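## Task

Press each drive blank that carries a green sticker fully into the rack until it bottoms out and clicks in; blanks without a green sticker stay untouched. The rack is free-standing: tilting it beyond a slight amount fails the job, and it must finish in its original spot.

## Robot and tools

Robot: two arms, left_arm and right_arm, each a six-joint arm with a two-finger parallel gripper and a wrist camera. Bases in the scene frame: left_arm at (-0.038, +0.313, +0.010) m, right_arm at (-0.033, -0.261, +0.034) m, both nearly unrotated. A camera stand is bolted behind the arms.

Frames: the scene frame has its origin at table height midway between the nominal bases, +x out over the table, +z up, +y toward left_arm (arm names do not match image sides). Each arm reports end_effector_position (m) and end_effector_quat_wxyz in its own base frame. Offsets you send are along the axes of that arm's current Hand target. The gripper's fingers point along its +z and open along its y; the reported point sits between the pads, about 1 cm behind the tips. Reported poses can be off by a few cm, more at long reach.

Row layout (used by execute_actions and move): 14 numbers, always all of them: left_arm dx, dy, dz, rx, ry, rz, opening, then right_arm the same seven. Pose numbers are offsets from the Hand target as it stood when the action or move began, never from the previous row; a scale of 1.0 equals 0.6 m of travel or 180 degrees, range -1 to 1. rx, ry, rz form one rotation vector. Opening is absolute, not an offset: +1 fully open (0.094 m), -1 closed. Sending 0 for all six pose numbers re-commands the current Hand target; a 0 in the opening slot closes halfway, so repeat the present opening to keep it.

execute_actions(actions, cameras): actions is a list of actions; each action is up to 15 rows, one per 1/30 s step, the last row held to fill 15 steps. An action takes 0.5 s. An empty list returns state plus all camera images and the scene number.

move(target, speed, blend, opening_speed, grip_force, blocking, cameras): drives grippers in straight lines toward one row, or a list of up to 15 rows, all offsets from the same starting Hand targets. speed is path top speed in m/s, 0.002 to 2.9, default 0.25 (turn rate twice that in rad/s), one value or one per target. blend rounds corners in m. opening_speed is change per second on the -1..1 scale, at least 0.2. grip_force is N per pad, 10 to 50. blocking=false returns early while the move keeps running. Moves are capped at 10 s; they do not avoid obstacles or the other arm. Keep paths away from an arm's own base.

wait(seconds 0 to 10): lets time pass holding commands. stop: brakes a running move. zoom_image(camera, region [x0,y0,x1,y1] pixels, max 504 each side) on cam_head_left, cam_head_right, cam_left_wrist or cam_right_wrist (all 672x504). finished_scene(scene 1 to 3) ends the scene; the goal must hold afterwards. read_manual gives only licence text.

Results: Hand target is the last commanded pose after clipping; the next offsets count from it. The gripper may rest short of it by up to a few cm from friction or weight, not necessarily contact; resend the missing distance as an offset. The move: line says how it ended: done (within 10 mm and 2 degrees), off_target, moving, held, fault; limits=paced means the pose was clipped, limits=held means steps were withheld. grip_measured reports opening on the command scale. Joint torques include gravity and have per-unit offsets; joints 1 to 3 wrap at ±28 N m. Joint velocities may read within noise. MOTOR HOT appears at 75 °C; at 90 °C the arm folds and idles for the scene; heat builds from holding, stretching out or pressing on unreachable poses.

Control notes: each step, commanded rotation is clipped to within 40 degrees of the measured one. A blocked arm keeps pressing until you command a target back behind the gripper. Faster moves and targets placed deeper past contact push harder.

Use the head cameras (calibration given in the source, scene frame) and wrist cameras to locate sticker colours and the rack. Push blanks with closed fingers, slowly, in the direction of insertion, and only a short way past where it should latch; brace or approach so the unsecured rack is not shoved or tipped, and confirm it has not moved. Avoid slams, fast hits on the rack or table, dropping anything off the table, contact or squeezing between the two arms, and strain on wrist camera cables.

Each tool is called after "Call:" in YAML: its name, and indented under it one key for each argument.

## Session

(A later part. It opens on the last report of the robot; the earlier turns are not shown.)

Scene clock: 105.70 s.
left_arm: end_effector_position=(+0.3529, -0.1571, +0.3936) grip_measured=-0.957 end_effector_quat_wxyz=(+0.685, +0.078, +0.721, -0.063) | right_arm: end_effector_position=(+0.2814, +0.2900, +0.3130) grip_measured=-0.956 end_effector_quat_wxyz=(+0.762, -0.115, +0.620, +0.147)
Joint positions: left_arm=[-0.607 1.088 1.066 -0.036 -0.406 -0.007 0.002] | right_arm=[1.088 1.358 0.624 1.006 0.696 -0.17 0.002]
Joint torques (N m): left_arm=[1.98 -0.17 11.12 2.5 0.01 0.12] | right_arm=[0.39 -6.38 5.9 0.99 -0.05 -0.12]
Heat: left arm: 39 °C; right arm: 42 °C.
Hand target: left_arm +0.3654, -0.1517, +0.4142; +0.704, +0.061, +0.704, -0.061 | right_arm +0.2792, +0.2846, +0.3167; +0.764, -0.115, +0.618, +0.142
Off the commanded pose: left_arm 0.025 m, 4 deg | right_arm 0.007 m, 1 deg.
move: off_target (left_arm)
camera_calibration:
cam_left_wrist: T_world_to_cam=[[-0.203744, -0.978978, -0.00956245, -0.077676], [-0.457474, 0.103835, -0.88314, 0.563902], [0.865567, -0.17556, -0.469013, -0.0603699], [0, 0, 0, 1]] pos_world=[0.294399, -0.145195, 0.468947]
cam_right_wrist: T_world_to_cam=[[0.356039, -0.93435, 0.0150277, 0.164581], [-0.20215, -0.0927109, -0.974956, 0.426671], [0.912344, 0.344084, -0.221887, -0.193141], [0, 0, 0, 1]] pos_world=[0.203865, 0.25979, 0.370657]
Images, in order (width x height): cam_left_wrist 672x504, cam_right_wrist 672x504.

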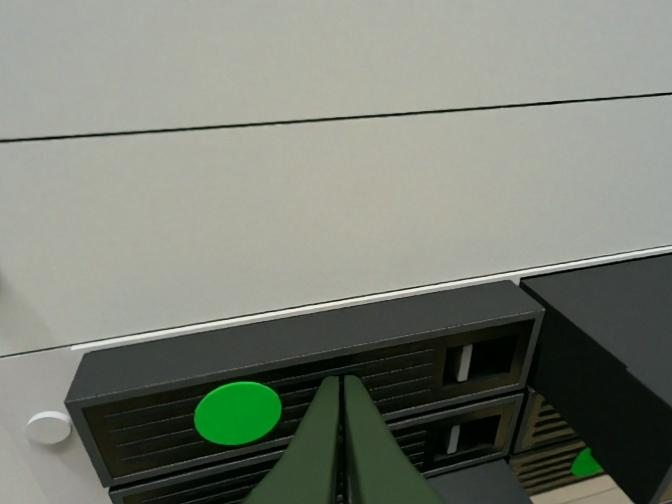

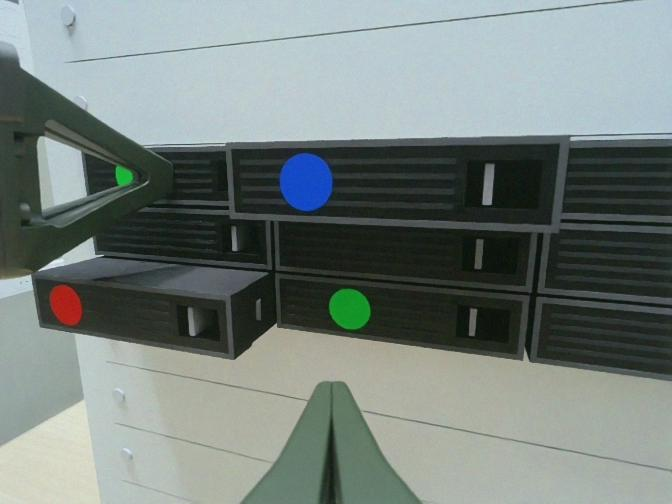

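Call:
move:
  target: [0, 0.0052, 0.0193, 0, 0, 0, -0.96, 0, 0, 0, 0, 0, 0, -0.96]
  speed: 0.05
  cameras: ["cam_left_wrist", "cam_right_wrist"]

Scene clock: 108.47 s.
left_arm: end_effector_position=(+0.3536, -0.1565, +0.3944) grip_measured=-0.957 end_effector_quat_wxyz=(+0.682, +0.087, +0.723, -0.071) | right_arm: end_effector_position=(+0.2814, +0.2900, +0.3130) grip_measured=-0.956 end_effector_quat_wxyz=(+0.762, -0.115, +0.620, +0.147)
Joint positions: left_arm=[-0.585 1.087 1.077 -0.055 -0.362 -0.007 0.002] | right_arm=[1.088 1.358 0.624 1.006 0.696 -0.17 0.002]
Joint torques (N m): left_arm=[2.86 2.25 11.52 2.89 -0.12 0.03] | right_arm=[0.35 -6.37 5.9 1 -0.05 -0.11]
Heat: left arm: 40 °C; right arm: 42 °C.
Hand target: left_arm +0.3773, -0.1506, +0.4142; +0.704, +0.061, +0.704, -0.061 | right_arm +0.2792, +0.2846, +0.3167; +0.764, -0.115, +0.618, +0.142
Off the commanded pose: left_arm 0.031 m, 5 deg | right_arm 0.007 m, 1 deg.
move: off_target (left_arm)
camera_calibration:
cam_left_wrist: T_world_to_cam=[[-0.225626, -0.974164, -0.00985263, -0.0683922], [-0.46192, 0.115879, -0.879319, 0.566879], [0.857743, -0.193846, -0.476131, -0.0578883], [0, 0, 0, 1]] pos_world=[0.296075, -0.143536, 0.470231]
cam_right_wrist: T_world_to_cam=[[0.356039, -0.93435, 0.0150277, 0.164581], [-0.20215, -0.0927109, -0.974956, 0.426671], [0.912344, 0.344084, -0.221887, -0.193141], [0, 0, 0, 1]] pos_world=[0.203865, 0.25979, 0.370657]
Images, in order (width x height): cam_left_wrist 672x504, cam_right_wrist 672x504.

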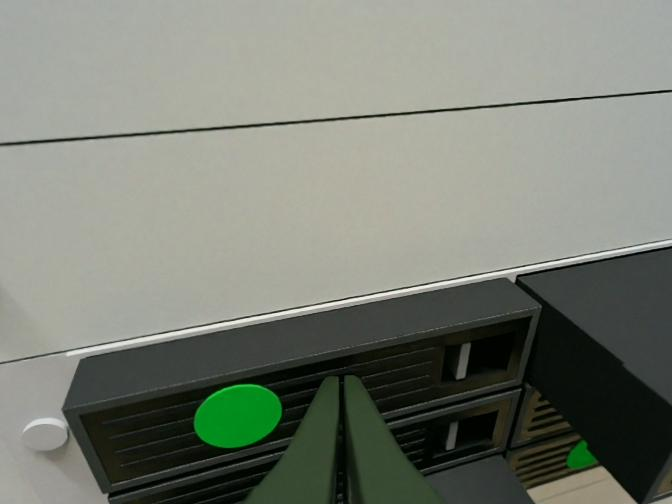

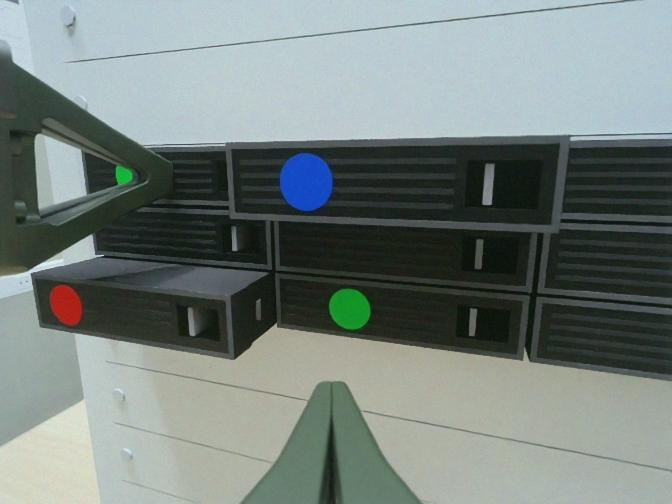

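Call:
move:
  target: [-0.01, -0.0369, -0.1368, 0, 0, 0, -0.96, 0, 0, 0, 0, 0, 0, -0.96]
  speed: 0.1
  cameras: ["all"]

Scene clock: 113.97 s.
left_arm: end_effector_position=(+0.2954, -0.1638, +0.4256) grip_measured=-0.957 end_effector_quat_wxyz=(+0.710, +0.058, +0.697, -0.075) | right_arm: end_effector_position=(+0.2814, +0.2900, +0.3130) grip_measured=-0.956 end_effector_quat_wxyz=(+0.762, -0.115, +0.620, +0.147)
Joint positions: left_arm=[-0.838 0.958 1.063 -0.079 -0.65 -0.006 0.002] | right_arm=[1.088 1.358 0.624 1.006 0.696 -0.17 0.002]
Joint torques (N m): left_arm=[-0.34 -3.26 6.57 1.43 -0.14 0.08] | right_arm=[0.44 -6.41 5.9 1 -0.07 -0.15]
Heat: left arm: 40 °C; right arm: 42 °C.
Hand target: left_arm +0.2926, -0.1582, +0.4201; +0.704, +0.061, +0.705, -0.061 | right_arm +0.2792, +0.2846, +0.3167; +0.764, -0.115, +0.618, +0.142
Off the commanded pose: left_arm 0.008 m, 2 deg | right_arm 0.007 m, 1 deg.
move: done
camera_calibration:
cam_left_wrist: T_world_to_cam=[[-0.191833, -0.981021, 0.0282298, -0.115543], [-0.400337, 0.0519566, -0.914894, 0.554745], [0.896064, -0.186808, -0.402706, -0.0359507], [0, 0, 0, 1]] pos_world=[0.232134, -0.148889, 0.496317]
cam_right_wrist: T_world_to_cam=[[0.356039, -0.93435, 0.0150277, 0.164581], [-0.20215, -0.0927109, -0.974956, 0.426671], [0.912344, 0.344084, -0.221887, -0.193141], [0, 0, 0, 1]] pos_world=[0.203865, 0.25979, 0.370657]

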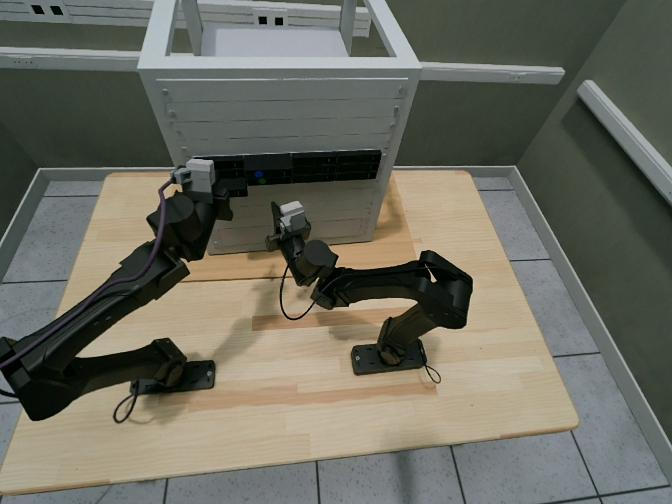

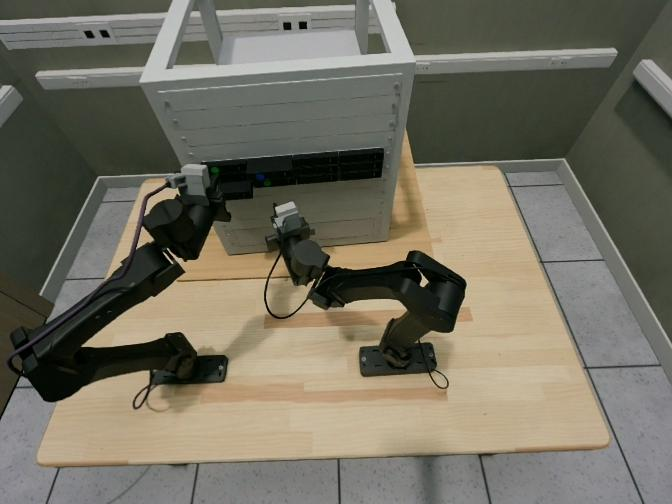

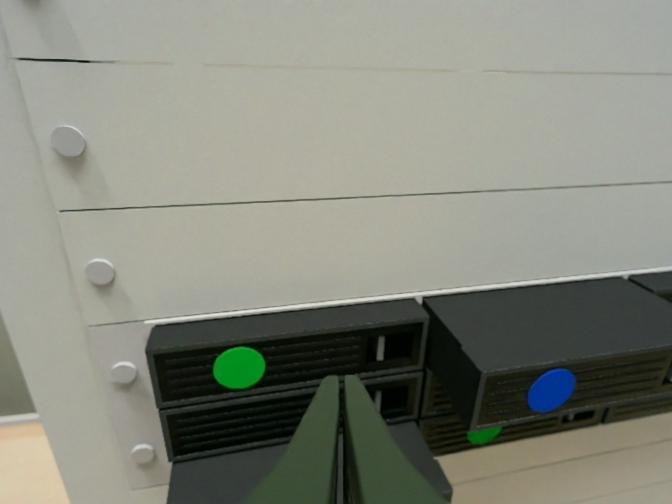

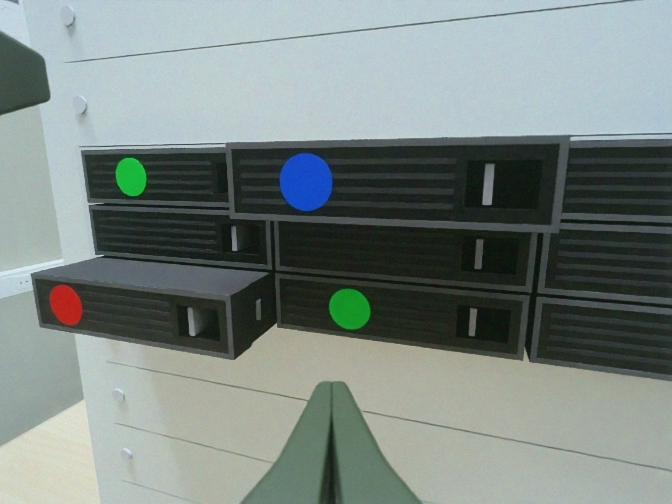

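Call:
zoom_image:
  camera: "cam_left_wrist"
  region: [120, 290, 456, 480]

Call:
zoom_image:
  camera: "cam_right_wrist"
  region: [50, 120, 300, 350]

Call:
zoom_image:
  camera: "cam_right_wrist"
  region: [250, 200, 672, 400]

Scaled by 1.500.

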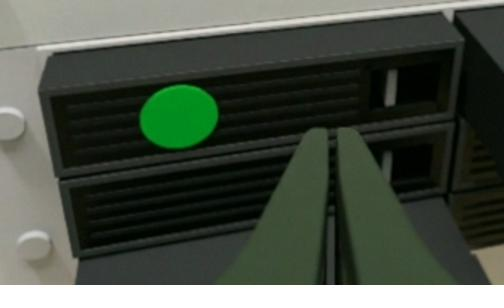

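Scaled by 2.016.

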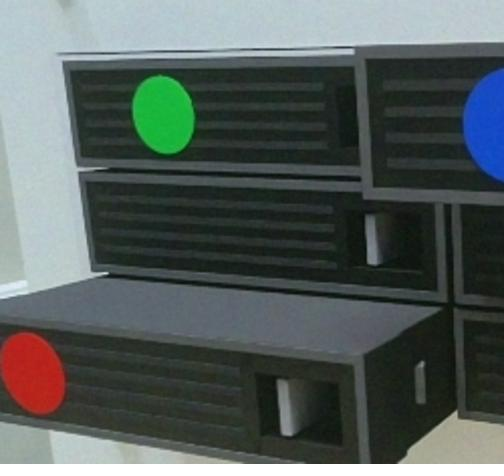

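Scaled by 1.194.

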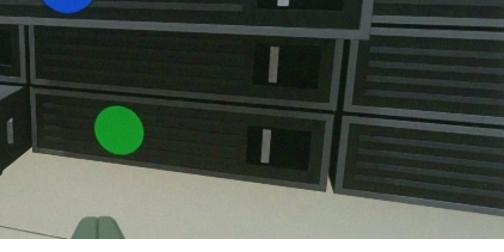

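Call:
finished_scene:
  scene: 1

The scene is finished: the task was done.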